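# Seat the bay filler in the server's open PSU bay

## Task

One of the four power supply bays on the rear of the server ahead of the robot is empty. Take the bay filler from the parts tray on the service shelf and push it into that empty bay until it sits all the way in and latches with a click. The spare power supplies must remain in the tray. The work area runs from the service shelf up to the server's power supply bays, spans the shelf's width, and extends upward from the shelf top. The parts tray is not fixed to the shelf. A plug hanging on its cord does not count as a loose part. At the end, release the filler and move the hands away from it.

## Robot and tools

Robot: two arms, left_arm on the robot's +y side and right_arm on its -y side. Each carries a five-finger hand; the left hand mirrors the right. Bases, in the scene frame: left_arm at (+0.076, +0.238, +1.439) m, right_arm at (+0.076, -0.238, +1.439) m.

Scene frame: origin on the floor under the centre of the robot's foot, +z up, +x the direction the robot faces. Only the floor height is known, and the shelf and server may sit at an angle. Printed positions and orientations can be a few cm off, more at long reach.

Hand point: a spot 0.05 m in front of the palm and 0.15 m out from the wrist face. Its +z runs along the straight fingers, and +y points out of the palm. On the right hand +x points across the palm away from the thumb. On the left hand +x points toward the thumb. Straight fingertips reach 0.06 to 0.07 m past the point and lie about 0.06 m behind it (-y). A bracket on the little-finger side of the wrist sticks out and can strike things.

execute_actions(actions, cameras): actions is a list of up to 15 actions. Each action is a table of up to 15 rows, one row per 1/30 s step. A short table repeats its last row. Every row is one flat list of 28 numbers in [-1, 1] covering both arms, in this order:
- left_arm dx, dy, dz, rx, ry, rz
- left hand: little, ring, middle, index, thumb_bend, thumb_turn, force_limit, speed
- right_arm dx, dy, dz, rx, ry, rz
- right hand: the same eight numbers.
The pose numbers are offsets, not poses. They are measured in that arm's own Hand target axes from the Hand target held when the action began. Every row counts from that same start, not from the previous row. 1.0 equals 0.6 m or 180 degrees, and rx, ry, rz form a single rotation vector. Sending all six zeros asks nothing new of that arm. Each step the commanded orientation is clipped to 40 degrees from the measured one.

Hand numbers are absolute targets. For the fingers and thumb_bend, +1 is straight and -1 is curled. For thumb_turn, +1 puts the thumb beside the palm and -1 puts it opposite the fingers. force_limit runs from about 0 N at -1 to 10 N at +1 (15 N for the two thumb motors). speed rises from nearly 0 at -1 to full at +0.48 and above. There is no 'no change' value: to keep a hand as it is, resend the last eight numbers you sent for it. If none have been sent yet, use its hand_measured plus hand_force_limit and hand_speed. For a gentle grip, close with speed -0.94 or lower. With the thumb turned in, the hand closes around objects about 0.035 to 0.065 m thick. To loosen a grip, send targets more open than hand_measured.

move(target, speed, blend, blocking, cameras): drives each hand point along a straight line. target is either one 28-number row or a list of up to 15 rows. Every row's pose numbers are offsets from the Hand targets at the start of the move, not from the previous row. Each row's hand numbers apply on arrival at that row's target. speed is the path top speed in m/s, from 0.002 to 4.3, default 0.25; turning is capped at twice that in rad/s. You may give one value or one per target. blend (m) rounds corners in a list; 0 stops at each target. blocking=false returns after about 0.5 s while the motion continues. Paths last at most 10 s and do not avoid obstacles or the other arm. The result adds a 'move:' line giving the ending (done, off_target, moving, held, fault) and any limits that applied (paced: the pose was clipped; held: a check withheld steps).

wait(seconds): lets time pass from 0 to 3600 s without new commands. stop(): brakes a running move. zoom_image(camera, region): enlarges a region [x0, y0, x1, y1] of the latest image, at most 504x504 px. show_instructions(): shows the reference pages. finished_scene(): ends the scene permanently.

Cameras: cam_head_left and cam_head_right (504x504), cam_left_wrist and cam_right_wrist (616x616). Images arrive with an empty actions list or when cameras names them.

Results: end_effector_position (m) and end_effector_quat_wxyz are in the scene frame. Hand target is the last commanded pose after clipping, and the next offsets start from it. hand_measured, hand_stopped_by (moving, target, force, stalled, fault) and hand_load_n (N, positive when the finger is pushed open) follow the hand-number order. A grip that slips shows as hand_load_n falling toward 0. Hands often rest 1 to 3 cm (sometimes 5 cm) short of or below the command, usually lower, without any contact. To close that gap, send the remaining distance as an offset. Also reported are joint positions, velocities, torques and motor temperatures.

Avoid the following:
- dropping parts, even from a few mm, or releasing a part that is still moving
- fast impacts, and targets set far beyond a contact point, which press hard
- ramming the fixed server
- too much force on the fingers
- the two hands or arms touching or pressing each other, which can end the scene
- knocking anything out of the work area, including the tray or the spare supplies
- long holds at full stretch, which heat motors; at 100 °C that arm goes limp
A blocked arm keeps pushing until you command it back past its hand point. The filler must stay latched once the hands leave it, before you call finished_scene.

Each tool is called after "Call:" as name([rows], argument=value, ...), one row to a line, values as JSON.

Reference images:

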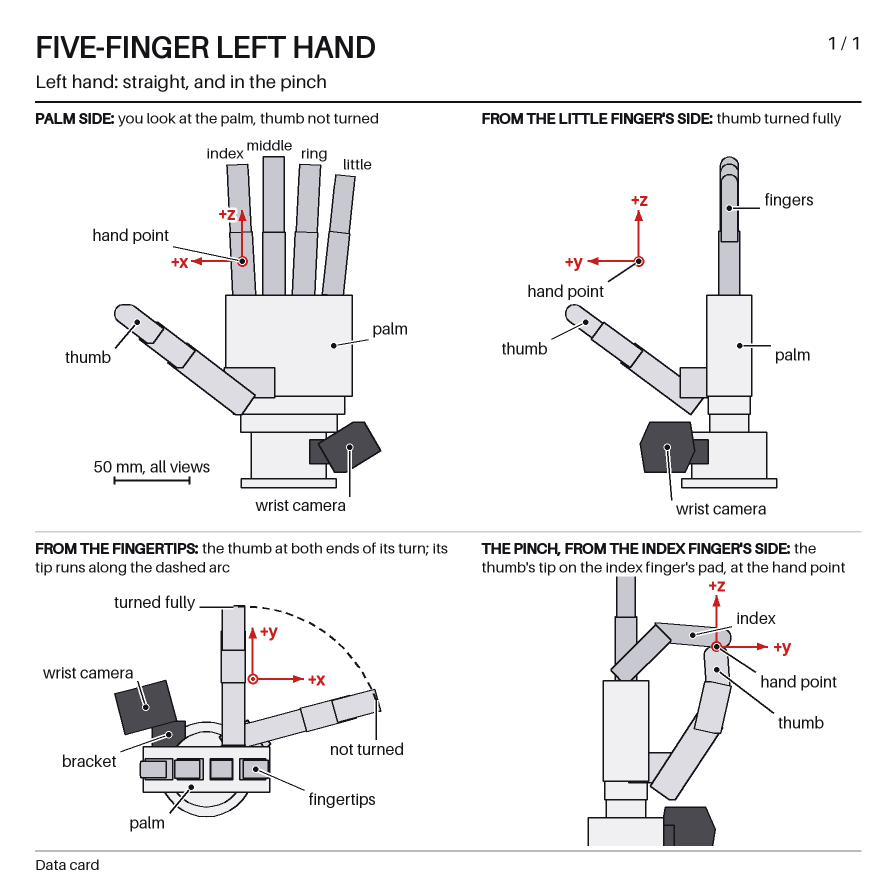

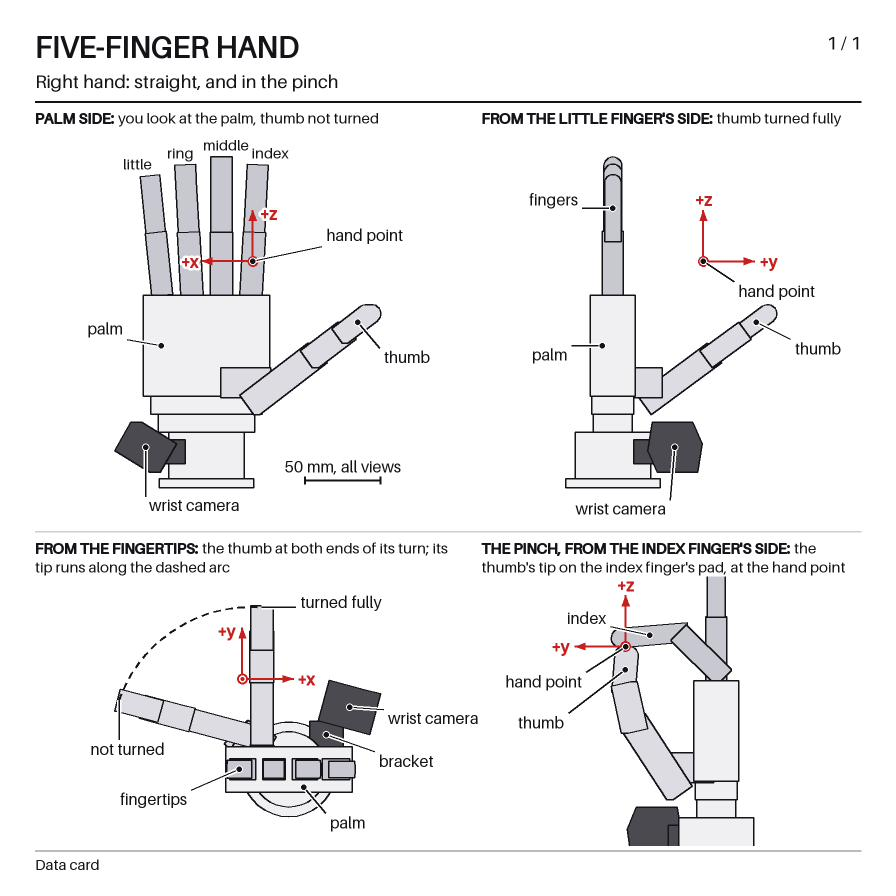

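## Session

Call:
execute_actions(actions=[])

Scene clock: 0.00 s.
left_arm: end_effector_position=(+0.6271, +0.3222, +1.0437) hand_measured=(+1.000, +1.000, +1.000, +1.000, +1.000, +1.000) hand_load_n=(+0.0, +0.0, +0.0, +0.0, +0.0, +0.0) hand_stopped_by=(target, target, target, target, target, target) hand_force_limit=0.00 hand_speed=-0.80 end_effector_quat_wxyz=(+0.009, +0.257, -0.966, -0.007) | right_arm: end_effector_position=(+0.5157, -0.1217, +1.0151) hand_measured=(+1.000, +1.000, +1.000, +1.000, +1.000, +1.000) hand_load_n=(+0.0, +0.0, +0.0, -0.5, +0.0, +0.0) hand_stopped_by=(target, target, target, target, target, target) hand_force_limit=0.00 hand_speed=-0.80 end_effector_quat_wxyz=(-0.065, -0.723, +0.585, -0.362)
Joint positions: left_arm=[1.177 1.906 1.446 -0.42 -0.278 1.21] | right_arm=[-0.779 2.257 1.043 1.005 1.054 -0.616]
Joint velocities: within noise
Joint torques (N m): no reading
Motor temperatures (°C): left_arm=[23 23 27 25 24 26] | right_arm=[23 26 25 25 23 25]
Heat: left arm: hottest elbow 27 °C; right arm: hottest shoulder 26 °C.
Hand target: left_arm +0.6336, +0.3233, +1.0459; -0.003, -0.258, +0.966, +0.007 | right_arm +0.5121, -0.1239, +1.0122; +0.068, +0.724, -0.584, +0.361

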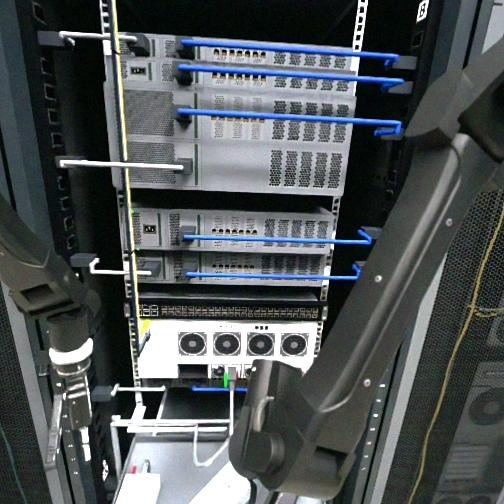

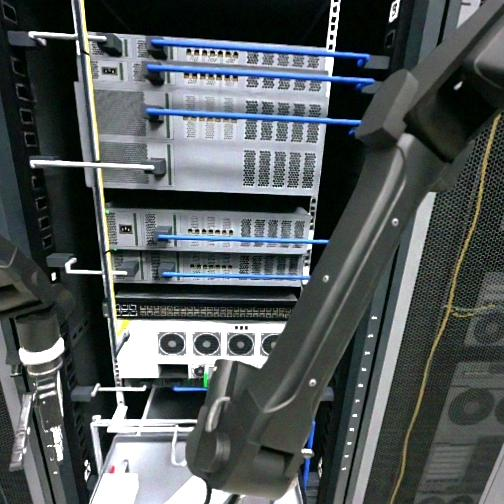

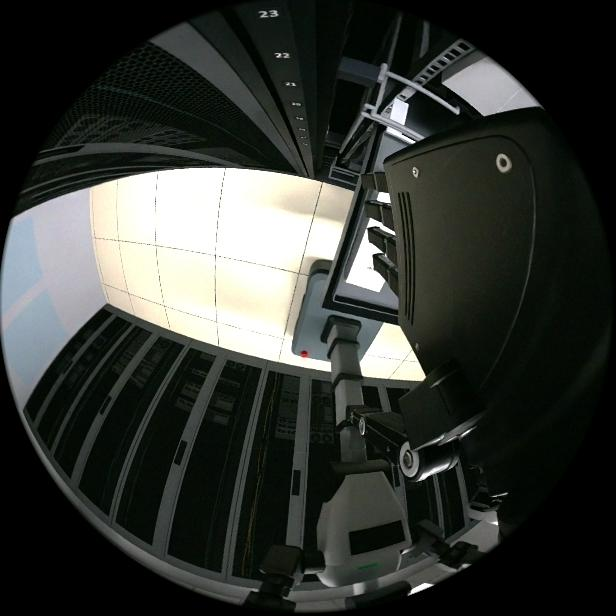

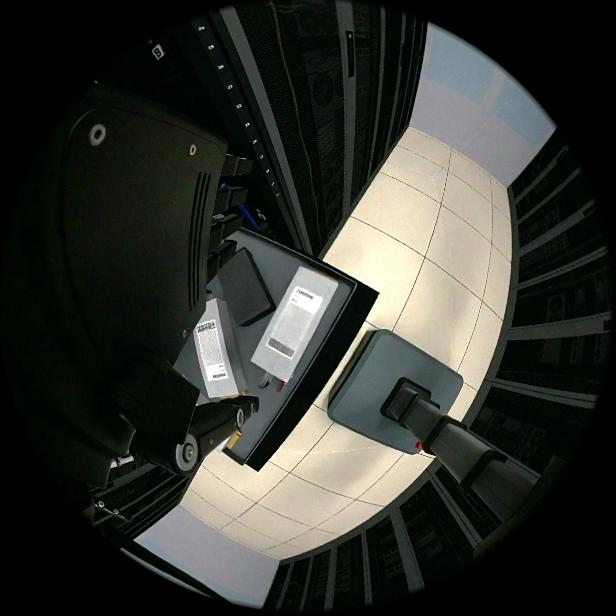

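Call:
zoom_image(camera="cam_head_left", region=[90, 300, 350, 504])

Call:
zoom_image(camera="cam_head_right", region=[70, 300, 330, 504])

Call:
zoom_image(camera="cam_right_wrist", region=[160, 200, 400, 480])

Scaled by 1.938.

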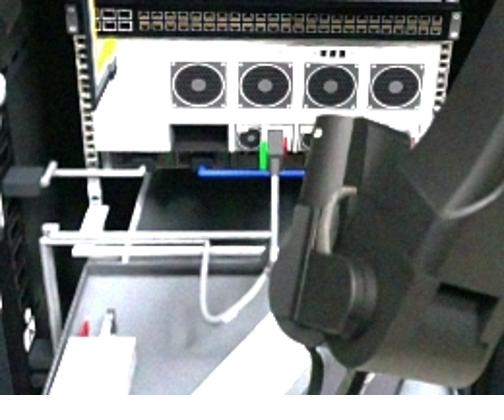

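Scaled by 1.938.

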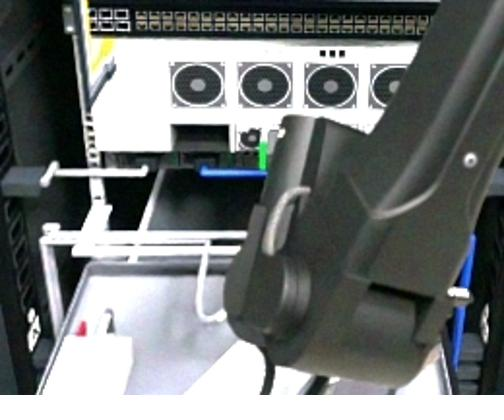

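Scaled by 1.800 from the camera's image (finer frame: 880x880).

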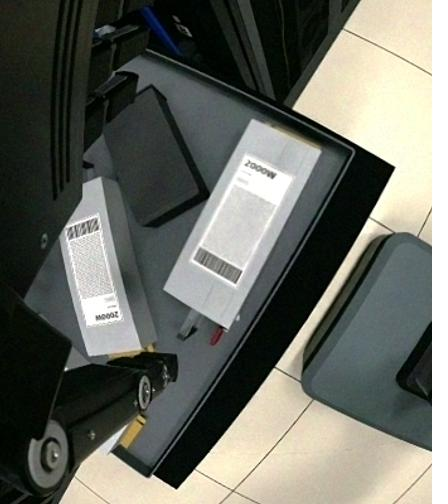

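Call:
move(target=[0,0,0,0,0,0,1,1,1,1,1,1,0,-0.8,0.418,0.312,-0.025,0,0,0,1,1,1,1,1,1,0,-0.8], cameras=["all"])

Scene clock: 32.93 s.
left_arm: end_effector_position=(+0.6271, +0.3222, +1.0437) hand_measured=(+1.000, +1.000, +1.000, +1.000, +1.000, +1.000) hand_load_n=(+0.0, +0.0, +0.0, +0.0, +0.0, +0.0) hand_stopped_by=(target, target, target, target, target, target) hand_force_limit=0.00 hand_speed=-0.80 end_effector_quat_wxyz=(+0.009, +0.257, -0.966, -0.007) | right_arm: end_effector_position=(+0.3604, -0.3663, +1.1067) hand_measured=(+1.000, +1.000, +1.000, +1.000, +1.000, +1.000) hand_load_n=(+0.0, +0.0, +0.0, +0.0, +0.0, +0.0) hand_stopped_by=(target, target, target, target, target, target) hand_force_limit=0.00 hand_speed=-0.80 end_effector_quat_wxyz=(-0.061, -0.723, +0.587, -0.360)
Joint positions: left_arm=[1.177 1.906 1.446 -0.42 -0.278 1.21] | right_arm=[-1.291 2.012 0.37 1.518 0.54 -0.728]
Joint torques (N m): left_arm=[-3.14 -15.27 2.91 -0.03 -0.01 0.07] | right_arm=[2.78 -7.53 -6.58 2.37 -0.06 -0.09]
Heat: left arm: hottest elbow 27 °C; right arm: hottest shoulder 26 °C.
Hand target: left_arm +0.6336, +0.3233, +1.0459; -0.003, -0.258, +0.966, +0.007 | right_arm +0.3520, -0.3735, +1.1139; +0.069, +0.724, -0.584, +0.361
Off the commanded pose: left_arm 0.007 m, 1 deg | right_arm 0.013 m, 1 deg.
move: off_target (right_arm)

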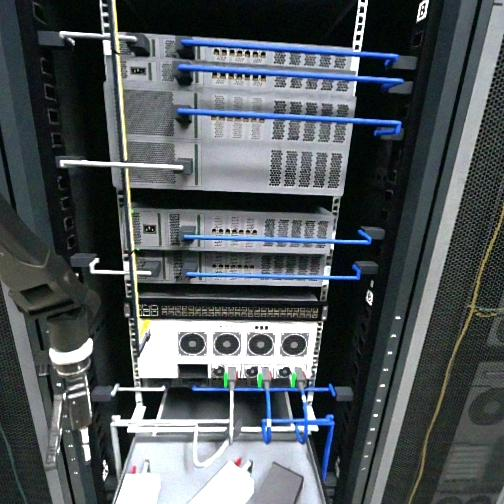

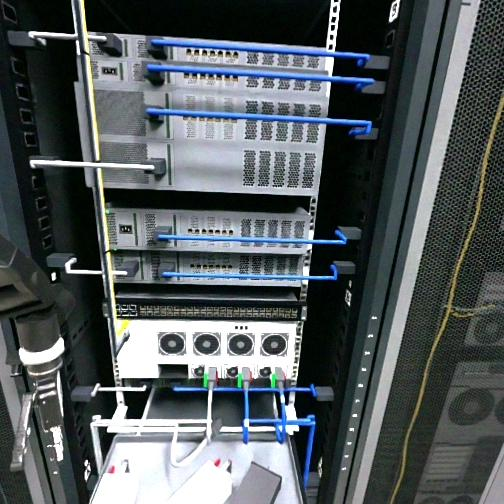

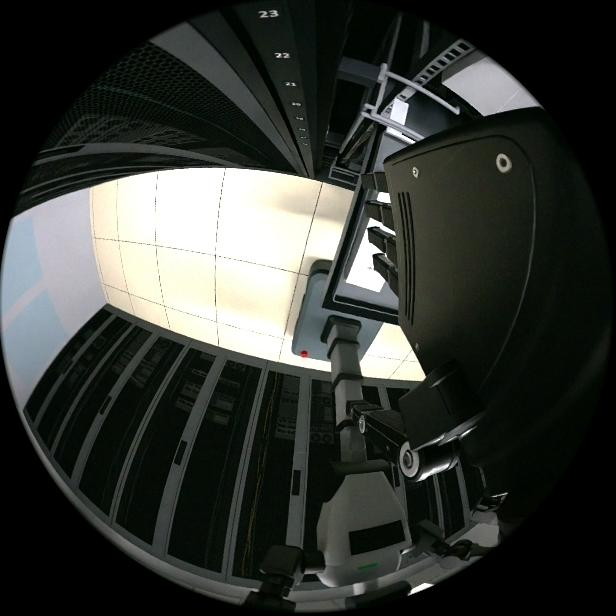

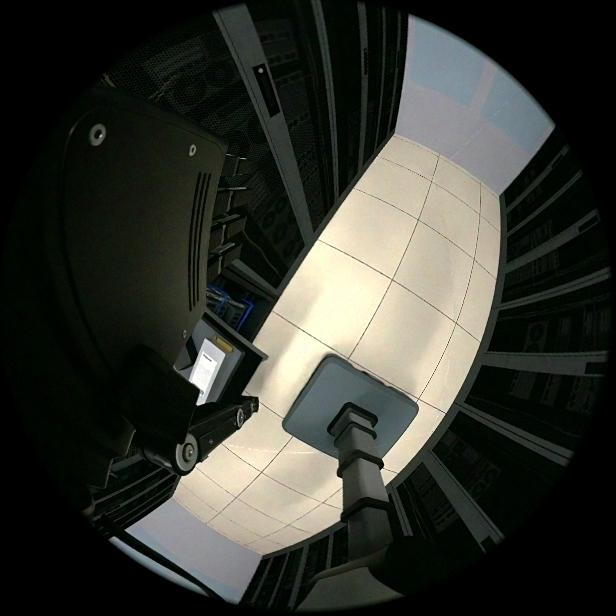

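Call:
zoom_image(camera="cam_head_left", region=[100, 300, 340, 504])

Call:
zoom_image(camera="cam_head_left", region=[130, 320, 240, 400])

Call:
zoom_image(camera="cam_head_right", region=[80, 300, 320, 504])

Call:
zoom_image(camera="cam_right_wrist", region=[160, 270, 280, 420])

Scaled by 2.100.

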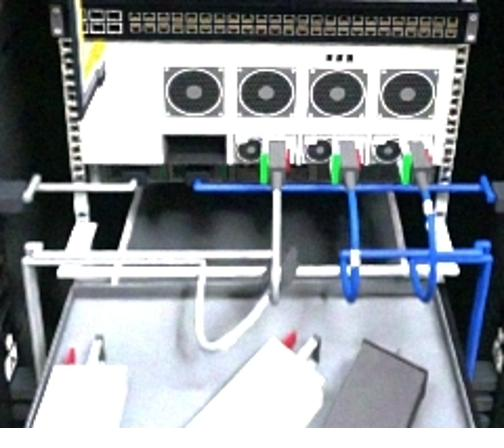

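Scaled by 4.582.

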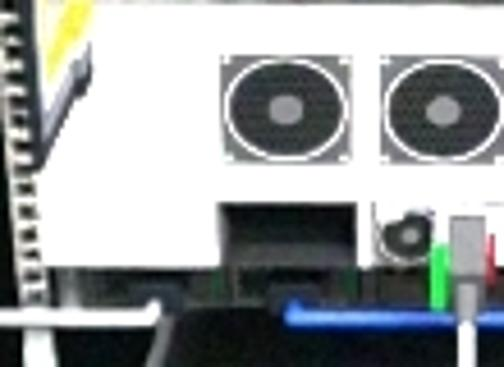

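Scaled by 2.100.

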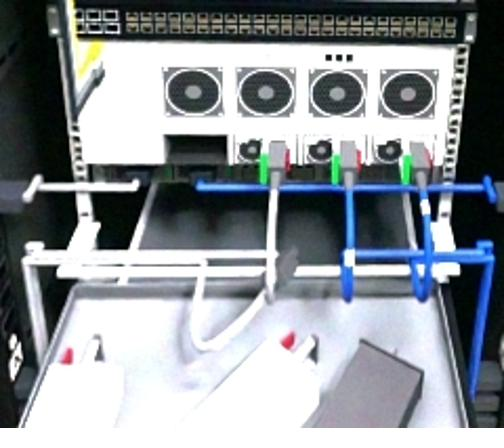

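Scaled by 3.360 from the camera's image (finer frame: 880x880).

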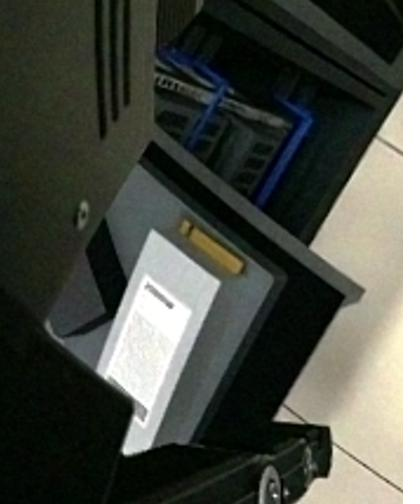

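Call:
move(target=[0,0,0,0,0,0,1,1,1,1,1,1,0,-0.8,-0.270,-0.425,0.110,-0.087,-0.190,0.608,1,1,1,1,1,1,0,-0.8], cameras=["all"])

Scene clock: 137.93 s.
left_arm: end_effector_position=(+0.6271, +0.3222, +1.0437) hand_measured=(+1.000, +1.000, +1.000, +1.000, +1.000, +1.000) hand_load_n=(+0.0, +0.0, +0.0, +0.0, +0.0, +0.0) hand_stopped_by=(target, target, target, target, target, target) hand_force_limit=0.00 hand_speed=-0.80 end_effector_quat_wxyz=(+0.009, +0.257, -0.966, -0.007) | right_arm: end_effector_position=(+0.6008, -0.2115, +1.0523) hand_measured=(+1.000, +1.000, +1.000, +1.000, +1.000, +1.000) hand_load_n=(+0.0, +0.0, +0.0, +0.0, -0.5, +0.0) hand_stopped_by=(target, target, target, target, target, target) hand_force_limit=0.00 hand_speed=-0.80 end_effector_quat_wxyz=(+0.312, -0.002, +0.950, -0.007)
Joint positions: left_arm=[1.177 1.906 1.446 -0.42 -0.278 1.21] | right_arm=[-1.251 2.034 0.811 0.999 0.057 1.258]
Joint torques (N m): left_arm=[-3.25 -15.09 2.92 -0.01 -0.02 0.06] | right_arm=[6.89 -9 -1.33 2.36 -0.32 0.23]
Motor temperatures (°C): left_arm=[24 29 28 25 23 26] | right_arm=[23 28 28 25 23 25]
Heat: left arm: hottest shoulder 29 °C; right arm: hottest shoulder 28 °C.
Hand target: left_arm +0.6336, +0.3233, +1.0459; -0.003, -0.258, +0.966, +0.007 | right_arm +0.6004, -0.2004, +1.0504; +0.316, +0.000, +0.949, +0.001
Off the commanded pose: left_arm 0.007 m, 1 deg | right_arm 0.011 m, 1 deg.
move: off_target (right_arm)

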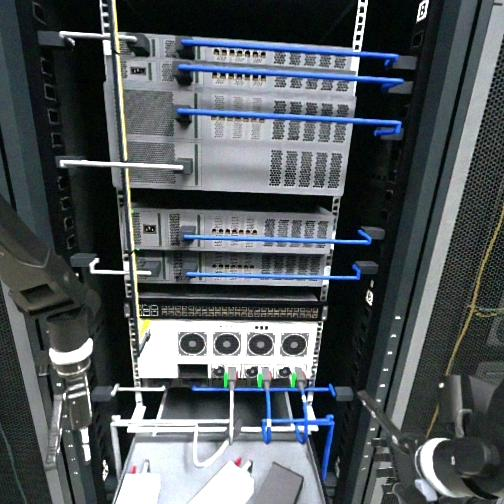

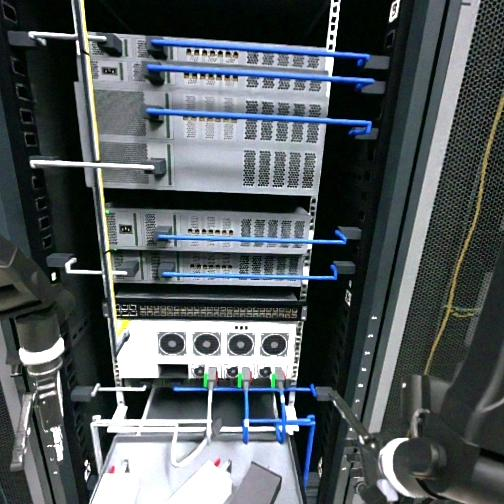

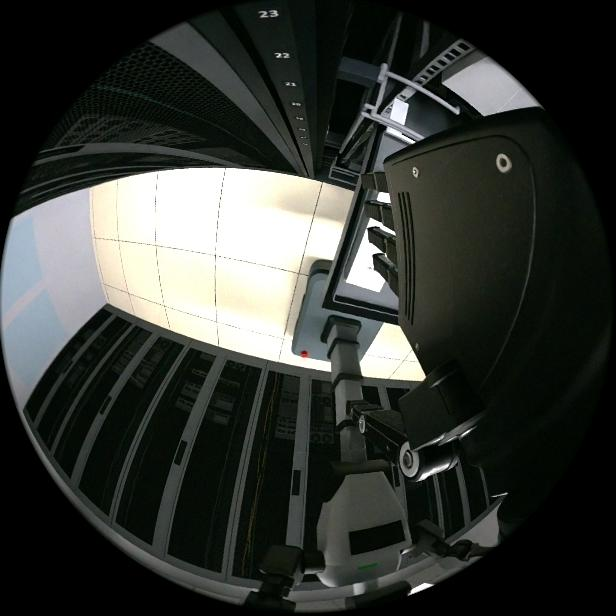

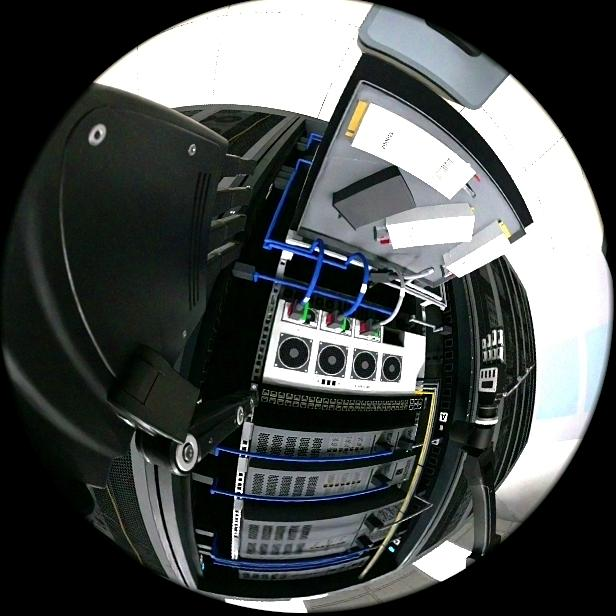

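Call:
zoom_image(camera="cam_right_wrist", region=[240, 60, 560, 420])

Call:
zoom_image(camera="cam_right_wrist", region=[310, 150, 430, 260])

Call:
zoom_image(camera="cam_right_wrist", region=[260, 270, 440, 400])

Scaled by 1.400 from the camera's image (finer frame: 880x880).

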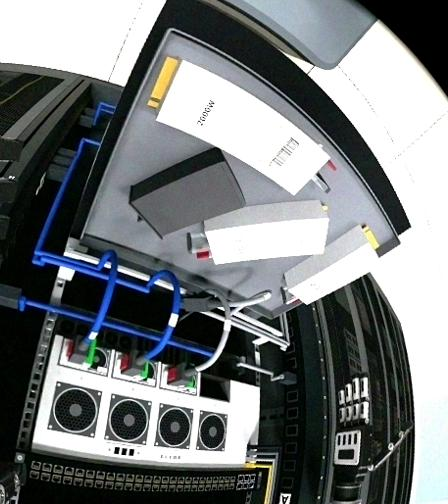

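Scaled by 4.200 from the camera's image (finer frame: 880x880).

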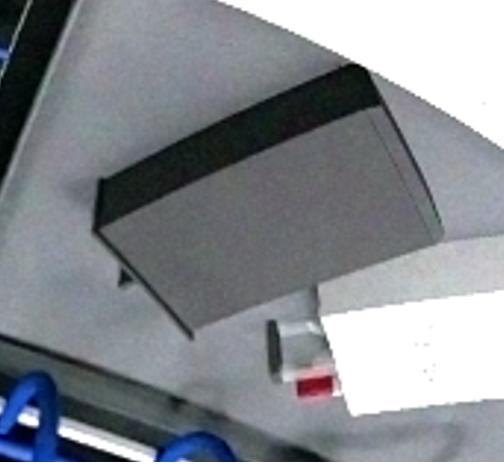

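Scaled by 2.800 from the camera's image (finer frame: 880x880).

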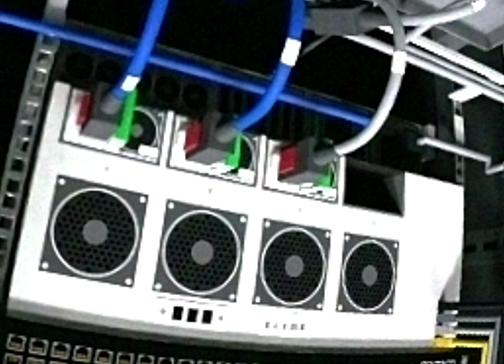

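Call:
move(target=[0,0,0,0,0,0,1,1,1,1,1,1,0,-0.8,-0.123,0.133,0.197,0,0,0,1,1,1,1,1,1,0,-0.8], speed=0.15, cameras=["cam_head_left","cam_head_right","cam_right_wrist"])

Scene clock: 169.67 s.
left_arm: end_effector_position=(+0.6271, +0.3222, +1.0437) hand_measured=(+1.000, +1.000, +1.000, +1.000, +1.000, +1.000) hand_load_n=(+0.0, +0.0, +0.0, +0.0, +0.0, +0.0) hand_stopped_by=(target, target, target, target, target, target) hand_force_limit=0.00 hand_speed=-0.80 end_effector_quat_wxyz=(+0.009, +0.257, -0.966, -0.007) | right_arm: end_effector_position=(+0.7368, -0.1328, +1.0094) hand_measured=(+1.000, +1.000, +1.000, +1.000, +1.000, +1.000) hand_load_n=(+0.0, +0.0, +0.0, +0.0, -0.5, +0.0) hand_stopped_by=(target, target, target, target, target, target) hand_force_limit=0.00 hand_speed=-0.80 end_effector_quat_wxyz=(+0.325, +0.000, +0.946, -0.006)
Joint positions: left_arm=[1.177 1.906 1.446 -0.42 -0.278 1.21] | right_arm=[-1.093 2.162 1.233 0.728 0.203 1.293]
Joint torques (N m): left_arm=[-3.31 -15.27 2.86 0.02 -0.03 0.06] | right_arm=[9.58 -11.11 1.81 1.02 -0.14 0.23]
Heat: left arm: hottest shoulder 29 °C; right arm: hottest shoulder 28 °C.
Hand target: left_arm +0.6336, +0.3233, +1.0459; -0.003, -0.258, +0.966, +0.007 | right_arm +0.7302, -0.1205, +1.0001; +0.316, +0.000, +0.949, +0.001
Off the commanded pose: left_arm 0.007 m, 1 deg | right_arm 0.017 m, 1 deg.
move: off_target (right_arm)

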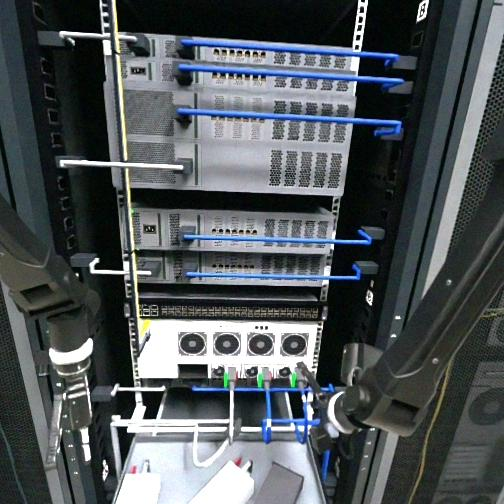

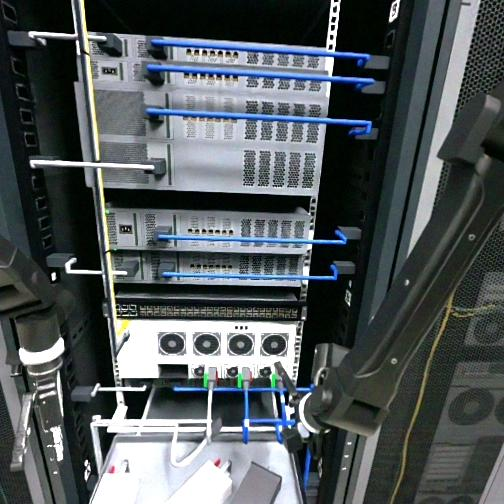

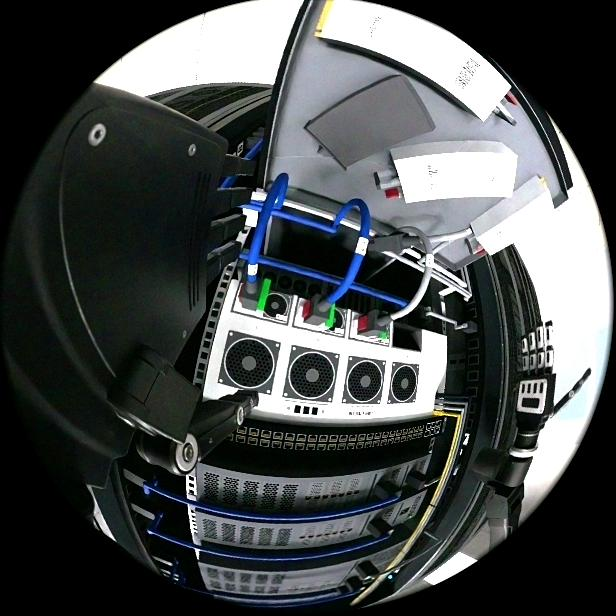

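Call:
zoom_image(camera="cam_head_left", region=[240, 320, 440, 504])

Call:
zoom_image(camera="cam_right_wrist", region=[270, 50, 450, 190])

Call:
zoom_image(camera="cam_right_wrist", region=[200, 170, 480, 420])

Scaled by 2.520.

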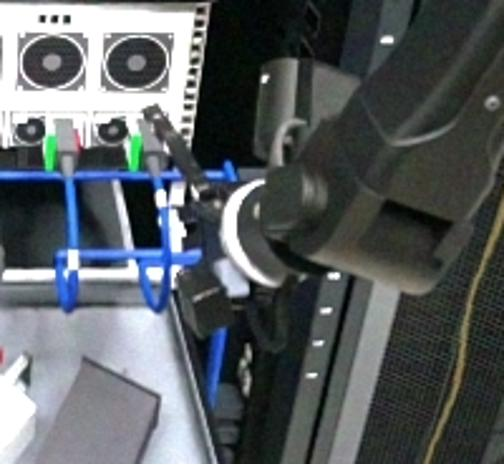

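Scaled by 2.800 from the camera's image (finer frame: 880x880).

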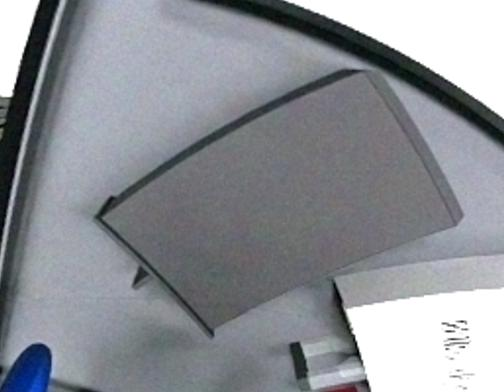

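Scaled by 1.800 from the camera's image (finer frame: 880x880).

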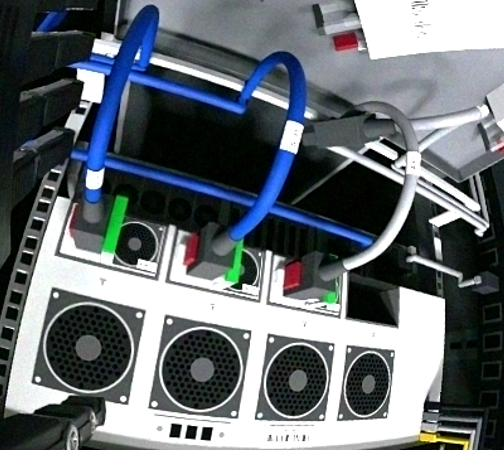

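Call:
move(target=[0,0,0,0,0,0,1,1,1,1,1,1,0,-0.8,0.207,-0.383,-0.363,0,0,0,1,1,1,1,1,1,0,-0.8], cameras=[])

Call:
move([
  [0.019,-0.321,-0.095,0.189,-0.122,-0.413,1,1,1,1,1,1,0,-0.8,0,0,0,0,0,0,1,1,1,1,1,1,0,-0.8],
  [-0.154,-0.557,0.068,0.378,-0.245,-0.825,1,1,1,1,1,1,0,-0.8,0,0,0,0,0,0,1,1,1,1,1,1,0,-0.8],
], speed=0.2, blend=0.03, cameras=["all"])

Scene clock: 361.80 s.
left_arm: end_effector_position=(+0.6271, +0.3222, +1.0437) hand_measured=(+1.000, +1.000, +1.000, +1.000, +1.000, +1.000) hand_load_n=(+0.0, +0.0, +0.0, +0.0, +0.0, +0.0) hand_stopped_by=(target, target, target, target, target, target) hand_force_limit=0.00 hand_speed=-0.80 end_effector_quat_wxyz=(+0.009, +0.257, -0.966, -0.007) | right_arm: end_effector_position=(+0.5044, -0.3485, +1.0949) hand_measured=(+1.000, +1.000, +1.000, +1.000, +1.000, +1.000) hand_load_n=(+0.0, -0.5, +0.0, +0.0, +0.0, +0.0) hand_stopped_by=(target, target, target, target, target, target) hand_force_limit=0.00 hand_speed=-0.80 end_effector_quat_wxyz=(+0.313, +0.005, +0.950, +0.007)
Joint positions: left_arm=[1.177 1.906 1.446 -0.42 -0.278 1.21] | right_arm=[-1.639 1.922 0.613 1.067 -0.342 1.189]
Joint torques (N m): left_arm=[-3.37 -15.27 2.85 -0.01 -0.03 0.07] | right_arm=[1.26 -9.7 -4.08 2.22 -0.47 -0.03]
Heat: left arm: hottest shoulder 30 °C; right arm: hottest shoulder 29 °C.
Hand target: left_arm +0.6336, +0.3233, +1.0459; -0.003, -0.258, +0.966, +0.007 | right_arm +0.5004, -0.3506, +1.0996; +0.316, +0.000, +0.949, +0.001
Off the commanded pose: left_arm 0.007 m, 1 deg | right_arm 0.007 m, 1 deg.
move: done

Scene clock: 370.07 s.
left_arm: end_effector_position=(+0.8432, +0.0843, +0.9746) hand_measured=(+1.000, +1.000, +1.000, +1.000, +1.000, +1.000) hand_load_n=(+0.0, +0.0, +0.0, +0.0, -0.5, +0.0) hand_stopped_by=(target, target, target, target, target, target) hand_force_limit=0.00 hand_speed=-0.80 end_effector_quat_wxyz=(+0.368, -0.874, -0.116, -0.294) | right_arm: end_effector_position=(+0.5044, -0.3485, +1.0949) hand_measured=(+1.000, +1.000, +1.000, +1.000, +1.000, +1.000) hand_load_n=(+0.0, +0.0, +0.0, +0.0, +0.0, +0.0) hand_stopped_by=(target, target, target, target, target, target) hand_force_limit=0.00 hand_speed=-0.80 end_effector_quat_wxyz=(+0.313, +0.005, +0.950, +0.007)
Joint positions: left_arm=[0.844 2.578 1.944 0.826 -1.186 -1.006] | right_arm=[-1.639 1.922 0.613 1.067 -0.342 1.189]
Joint torques (N m): left_arm=[-9.99 -15.79 6.31 0.69 0.27 0.13] | right_arm=[1.38 -9.88 -4.05 2.19 -0.46 -0.02]
Heat: left arm: hottest shoulder 30 °C; right arm: hottest shoulder 30 °C.
Hand target: left_arm +0.8799, +0.0800, +1.0000; -0.359, +0.868, +0.131, +0.316 | right_arm +0.5004, -0.3506, +1.0996; +0.316, +0.000, +0.949, +0.001
Off the commanded pose: left_arm 0.045 m, 3 deg | right_arm 0.007 m, 1 deg.
move: off_target (left_arm)

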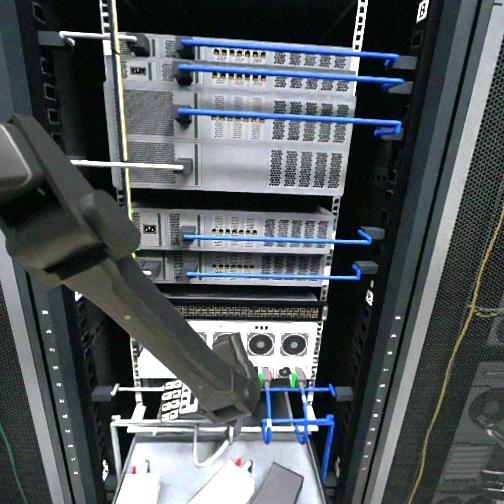

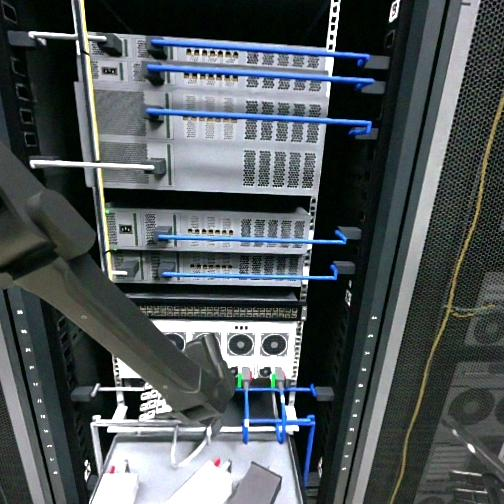

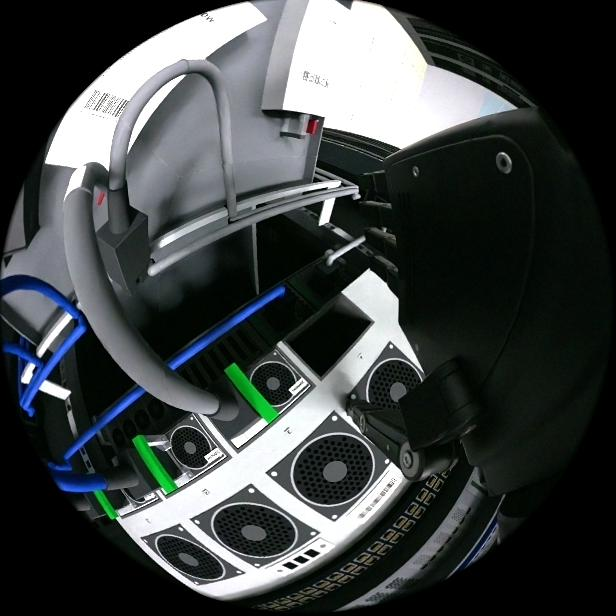

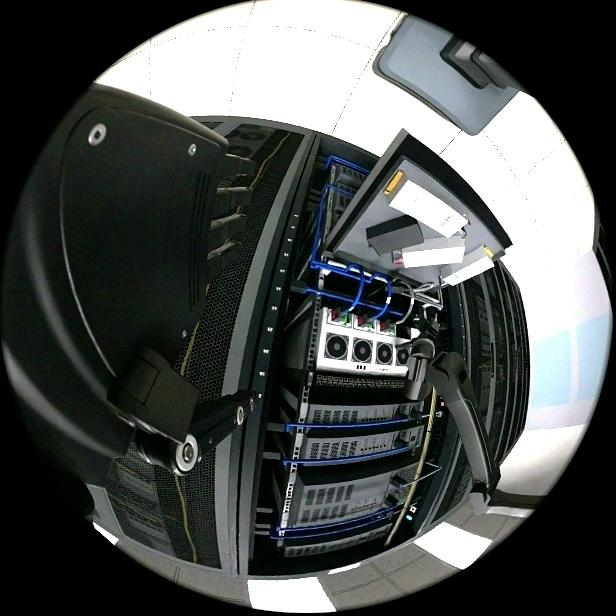

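Call:
zoom_image(camera="cam_left_wrist", region=[190, 200, 430, 440])

Call:
zoom_image(camera="cam_left_wrist", region=[240, 270, 400, 420])

Scaled by 2.100 from the camera's image (finer frame: 880x880).

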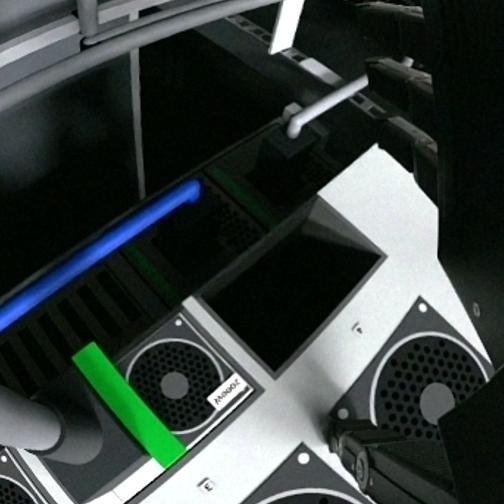

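Scaled by 3.150 from the camera's image (finer frame: 880x880).

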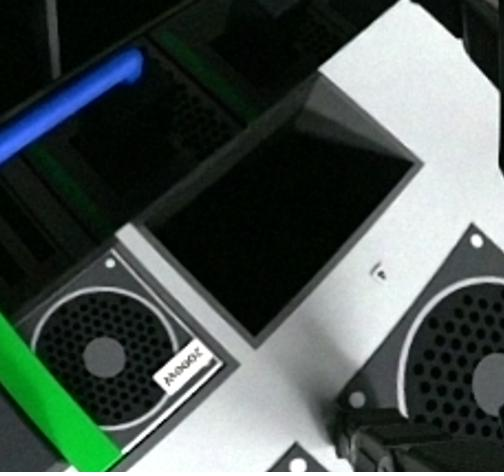

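Call:
zoom_image(camera="cam_head_left", region=[220, 424, 320, 504])

Call:
zoom_image(camera="cam_head_right", region=[200, 424, 300, 504])

Scaled by 5.040.

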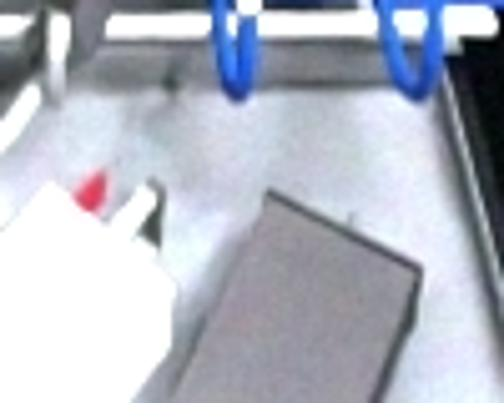

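Scaled by 5.040.

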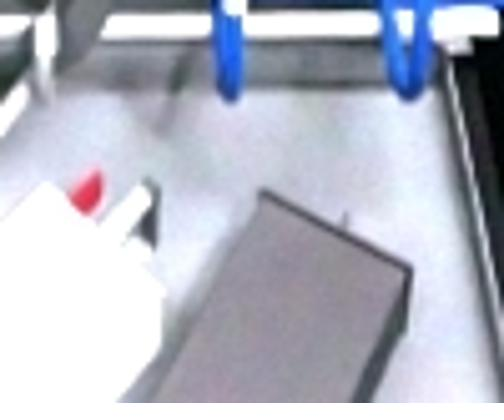

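Call:
move(target=[-0.225,-0.488,-0.087,0,0,0,1,1,1,1,1,1,0,-0.8,0,0,0,0,0,0,1,1,1,1,1,1,0,-0.8], cameras=[])

Call:
move([
  [0,0,0,0,0,0,1,1,1,1,1,1,0,-0.8,-0.14,0.283,0.147,-0.166,-0.238,-0.736,-1,-1,0.5,0.5,1,-1,0,0],
  [0,0,0,0,0,0,1,1,1,1,1,1,0,-0.8,-0.204,0.374,0.527,-0.166,-0.238,-0.736,-1,-1,0.5,0.5,1,-1,0,0],
], cameras=["all"])

Scene clock: 495.73 s.
left_arm: end_effector_position=(+0.6177, +0.2425, +1.0915) hand_measured=(+1.000, +1.000, +1.000, +1.000, +1.000, +1.000) hand_load_n=(+0.0, +0.5, +0.0, -0.5, +0.0, +0.0) hand_stopped_by=(target, target, target, target, target, target) hand_force_limit=0.00 hand_speed=-0.80 end_effector_quat_wxyz=(+0.359, -0.873, -0.121, -0.309) | right_arm: end_effector_position=(+0.5044, -0.3485, +1.0949) hand_measured=(+1.000, +1.000, +1.000, +1.000, +1.000, +1.000) hand_load_n=(+0.0, +0.0, +0.0, +0.0, +0.0, +0.0) hand_stopped_by=(target, target, target, target, target, target) hand_force_limit=0.00 hand_speed=-0.80 end_effector_quat_wxyz=(+0.313, +0.005, +0.950, +0.007)
Joint positions: left_arm=[0.988 2.155 0.869 1.45 -1.02 -1.067] | right_arm=[-1.639 1.922 0.613 1.067 -0.342 1.189]
Joint torques (N m): left_arm=[-3.55 -10.75 -2.51 2.02 -0.02 -0.05] | right_arm=[1.26 -9.52 -4.08 2.21 -0.48 -0.02]
Heat: left arm: hottest shoulder 32 °C; right arm: hottest shoulder 30 °C.
Hand target: left_arm +0.6197, +0.2505, +1.0999; -0.360, +0.868, +0.131, +0.316 | right_arm +0.5004, -0.3506, +1.0996; +0.316, +0.000, +0.949, +0.001
Off the commanded pose: left_arm 0.012 m, 2 deg | right_arm 0.007 m, 1 deg.
move: off_target (left_arm)

Scene clock: 503.30 s.
left_arm: end_effector_position=(+0.6177, +0.2425, +1.0915) hand_measured=(+1.000, +1.000, +1.000, +1.000, +1.000, +1.000) hand_load_n=(+0.5, +0.0, +0.0, +0.0, +0.0, -0.5) hand_stopped_by=(target, target, target, target, target, target) hand_force_limit=0.00 hand_speed=-0.80 end_effector_quat_wxyz=(+0.359, -0.873, -0.121, -0.309) | right_arm: end_effector_position=(+0.7724, -0.1336, +0.9508) hand_measured=(-1.000, -1.000, +0.500, +0.500, +1.000, -1.000) hand_load_n=(+0.0, +0.0, +0.0, -5.0, +0.0, +0.0) hand_stopped_by=(target, target, target, target, target, target) hand_force_limit=0.00 hand_speed=0.00 end_effector_quat_wxyz=(-0.375, +0.900, -0.209, +0.073)
Joint positions: left_arm=[0.988 2.155 0.869 1.45 -1.02 -1.067] | right_arm=[-1.133 2.259 1.877 -0.259 -0.458 -1.224]
Joint torques (N m): left_arm=[-3.6 -10.81 -2.54 2.06 -0.02 -0.03] | right_arm=[9.7 -11.46 11 2.47 -0.33 0.3]
Heat: left arm: hottest shoulder 31 °C; right arm: hottest shoulder 30 °C.
Hand target: left_arm +0.6197, +0.2505, +1.0999; -0.360, +0.868, +0.131, +0.316 | right_arm +0.7877, -0.1257, +0.9202; -0.373, +0.898, -0.216, +0.089
Off the commanded pose: left_arm 0.012 m, 2 deg | right_arm 0.035 m, 2 deg.
move: off_target (right_arm)

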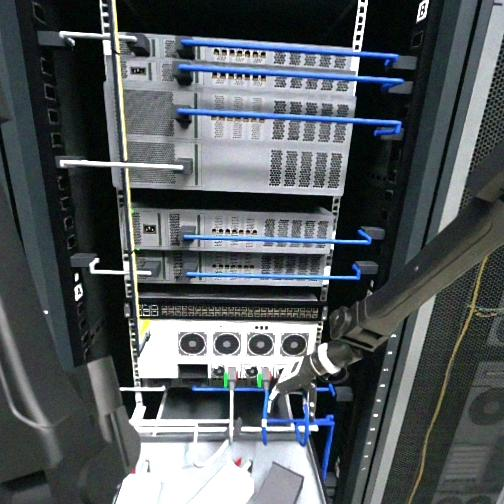

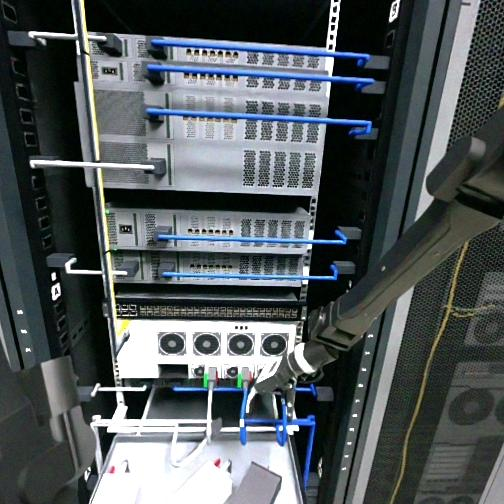

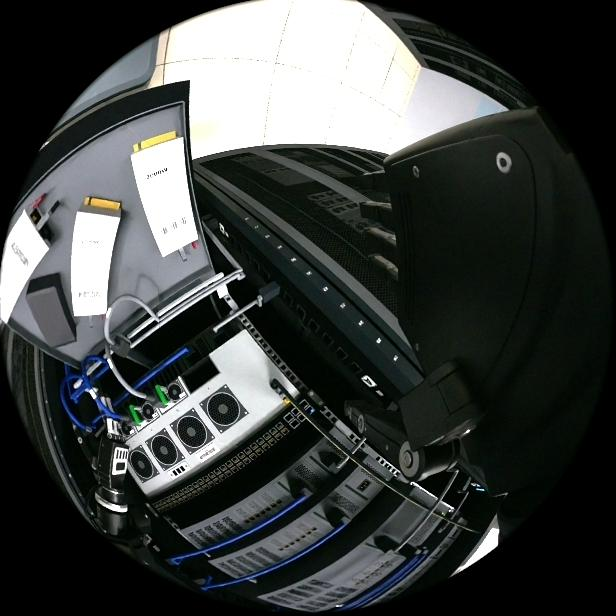

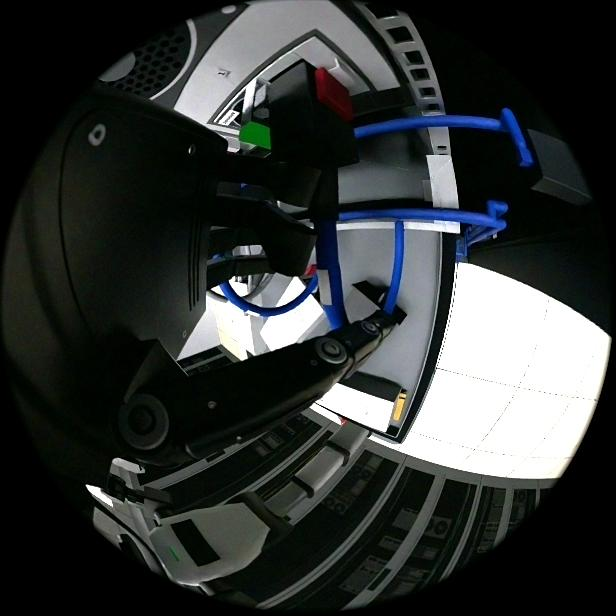

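Call:
zoom_image(camera="cam_head_left", region=[220, 320, 380, 504])

Call:
zoom_image(camera="cam_head_right", region=[200, 320, 360, 504])

Call:
zoom_image(camera="cam_right_wrist", region=[180, 50, 500, 450])

Call:
zoom_image(camera="cam_left_wrist", region=[0, 100, 280, 380])

Scaled by 2.739.

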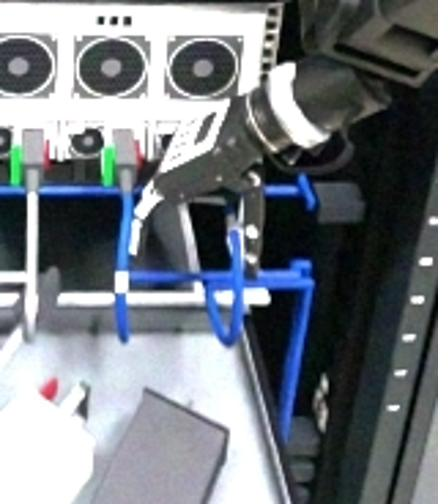

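Scaled by 2.739.

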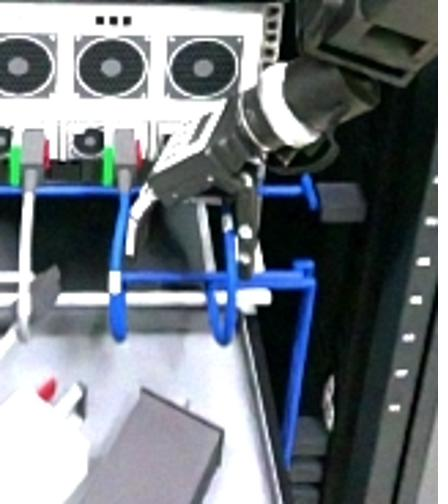

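Scaled by 1.260 from the camera's image (finer frame: 880x880).

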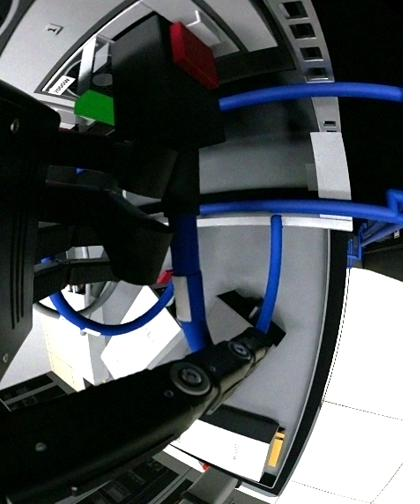

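Scaled by 1.800 from the camera's image (finer frame: 880x880).

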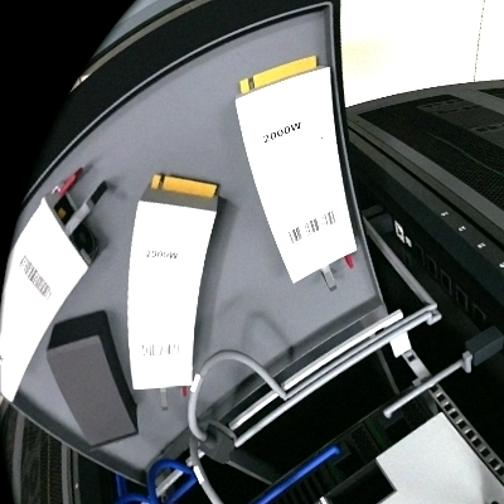

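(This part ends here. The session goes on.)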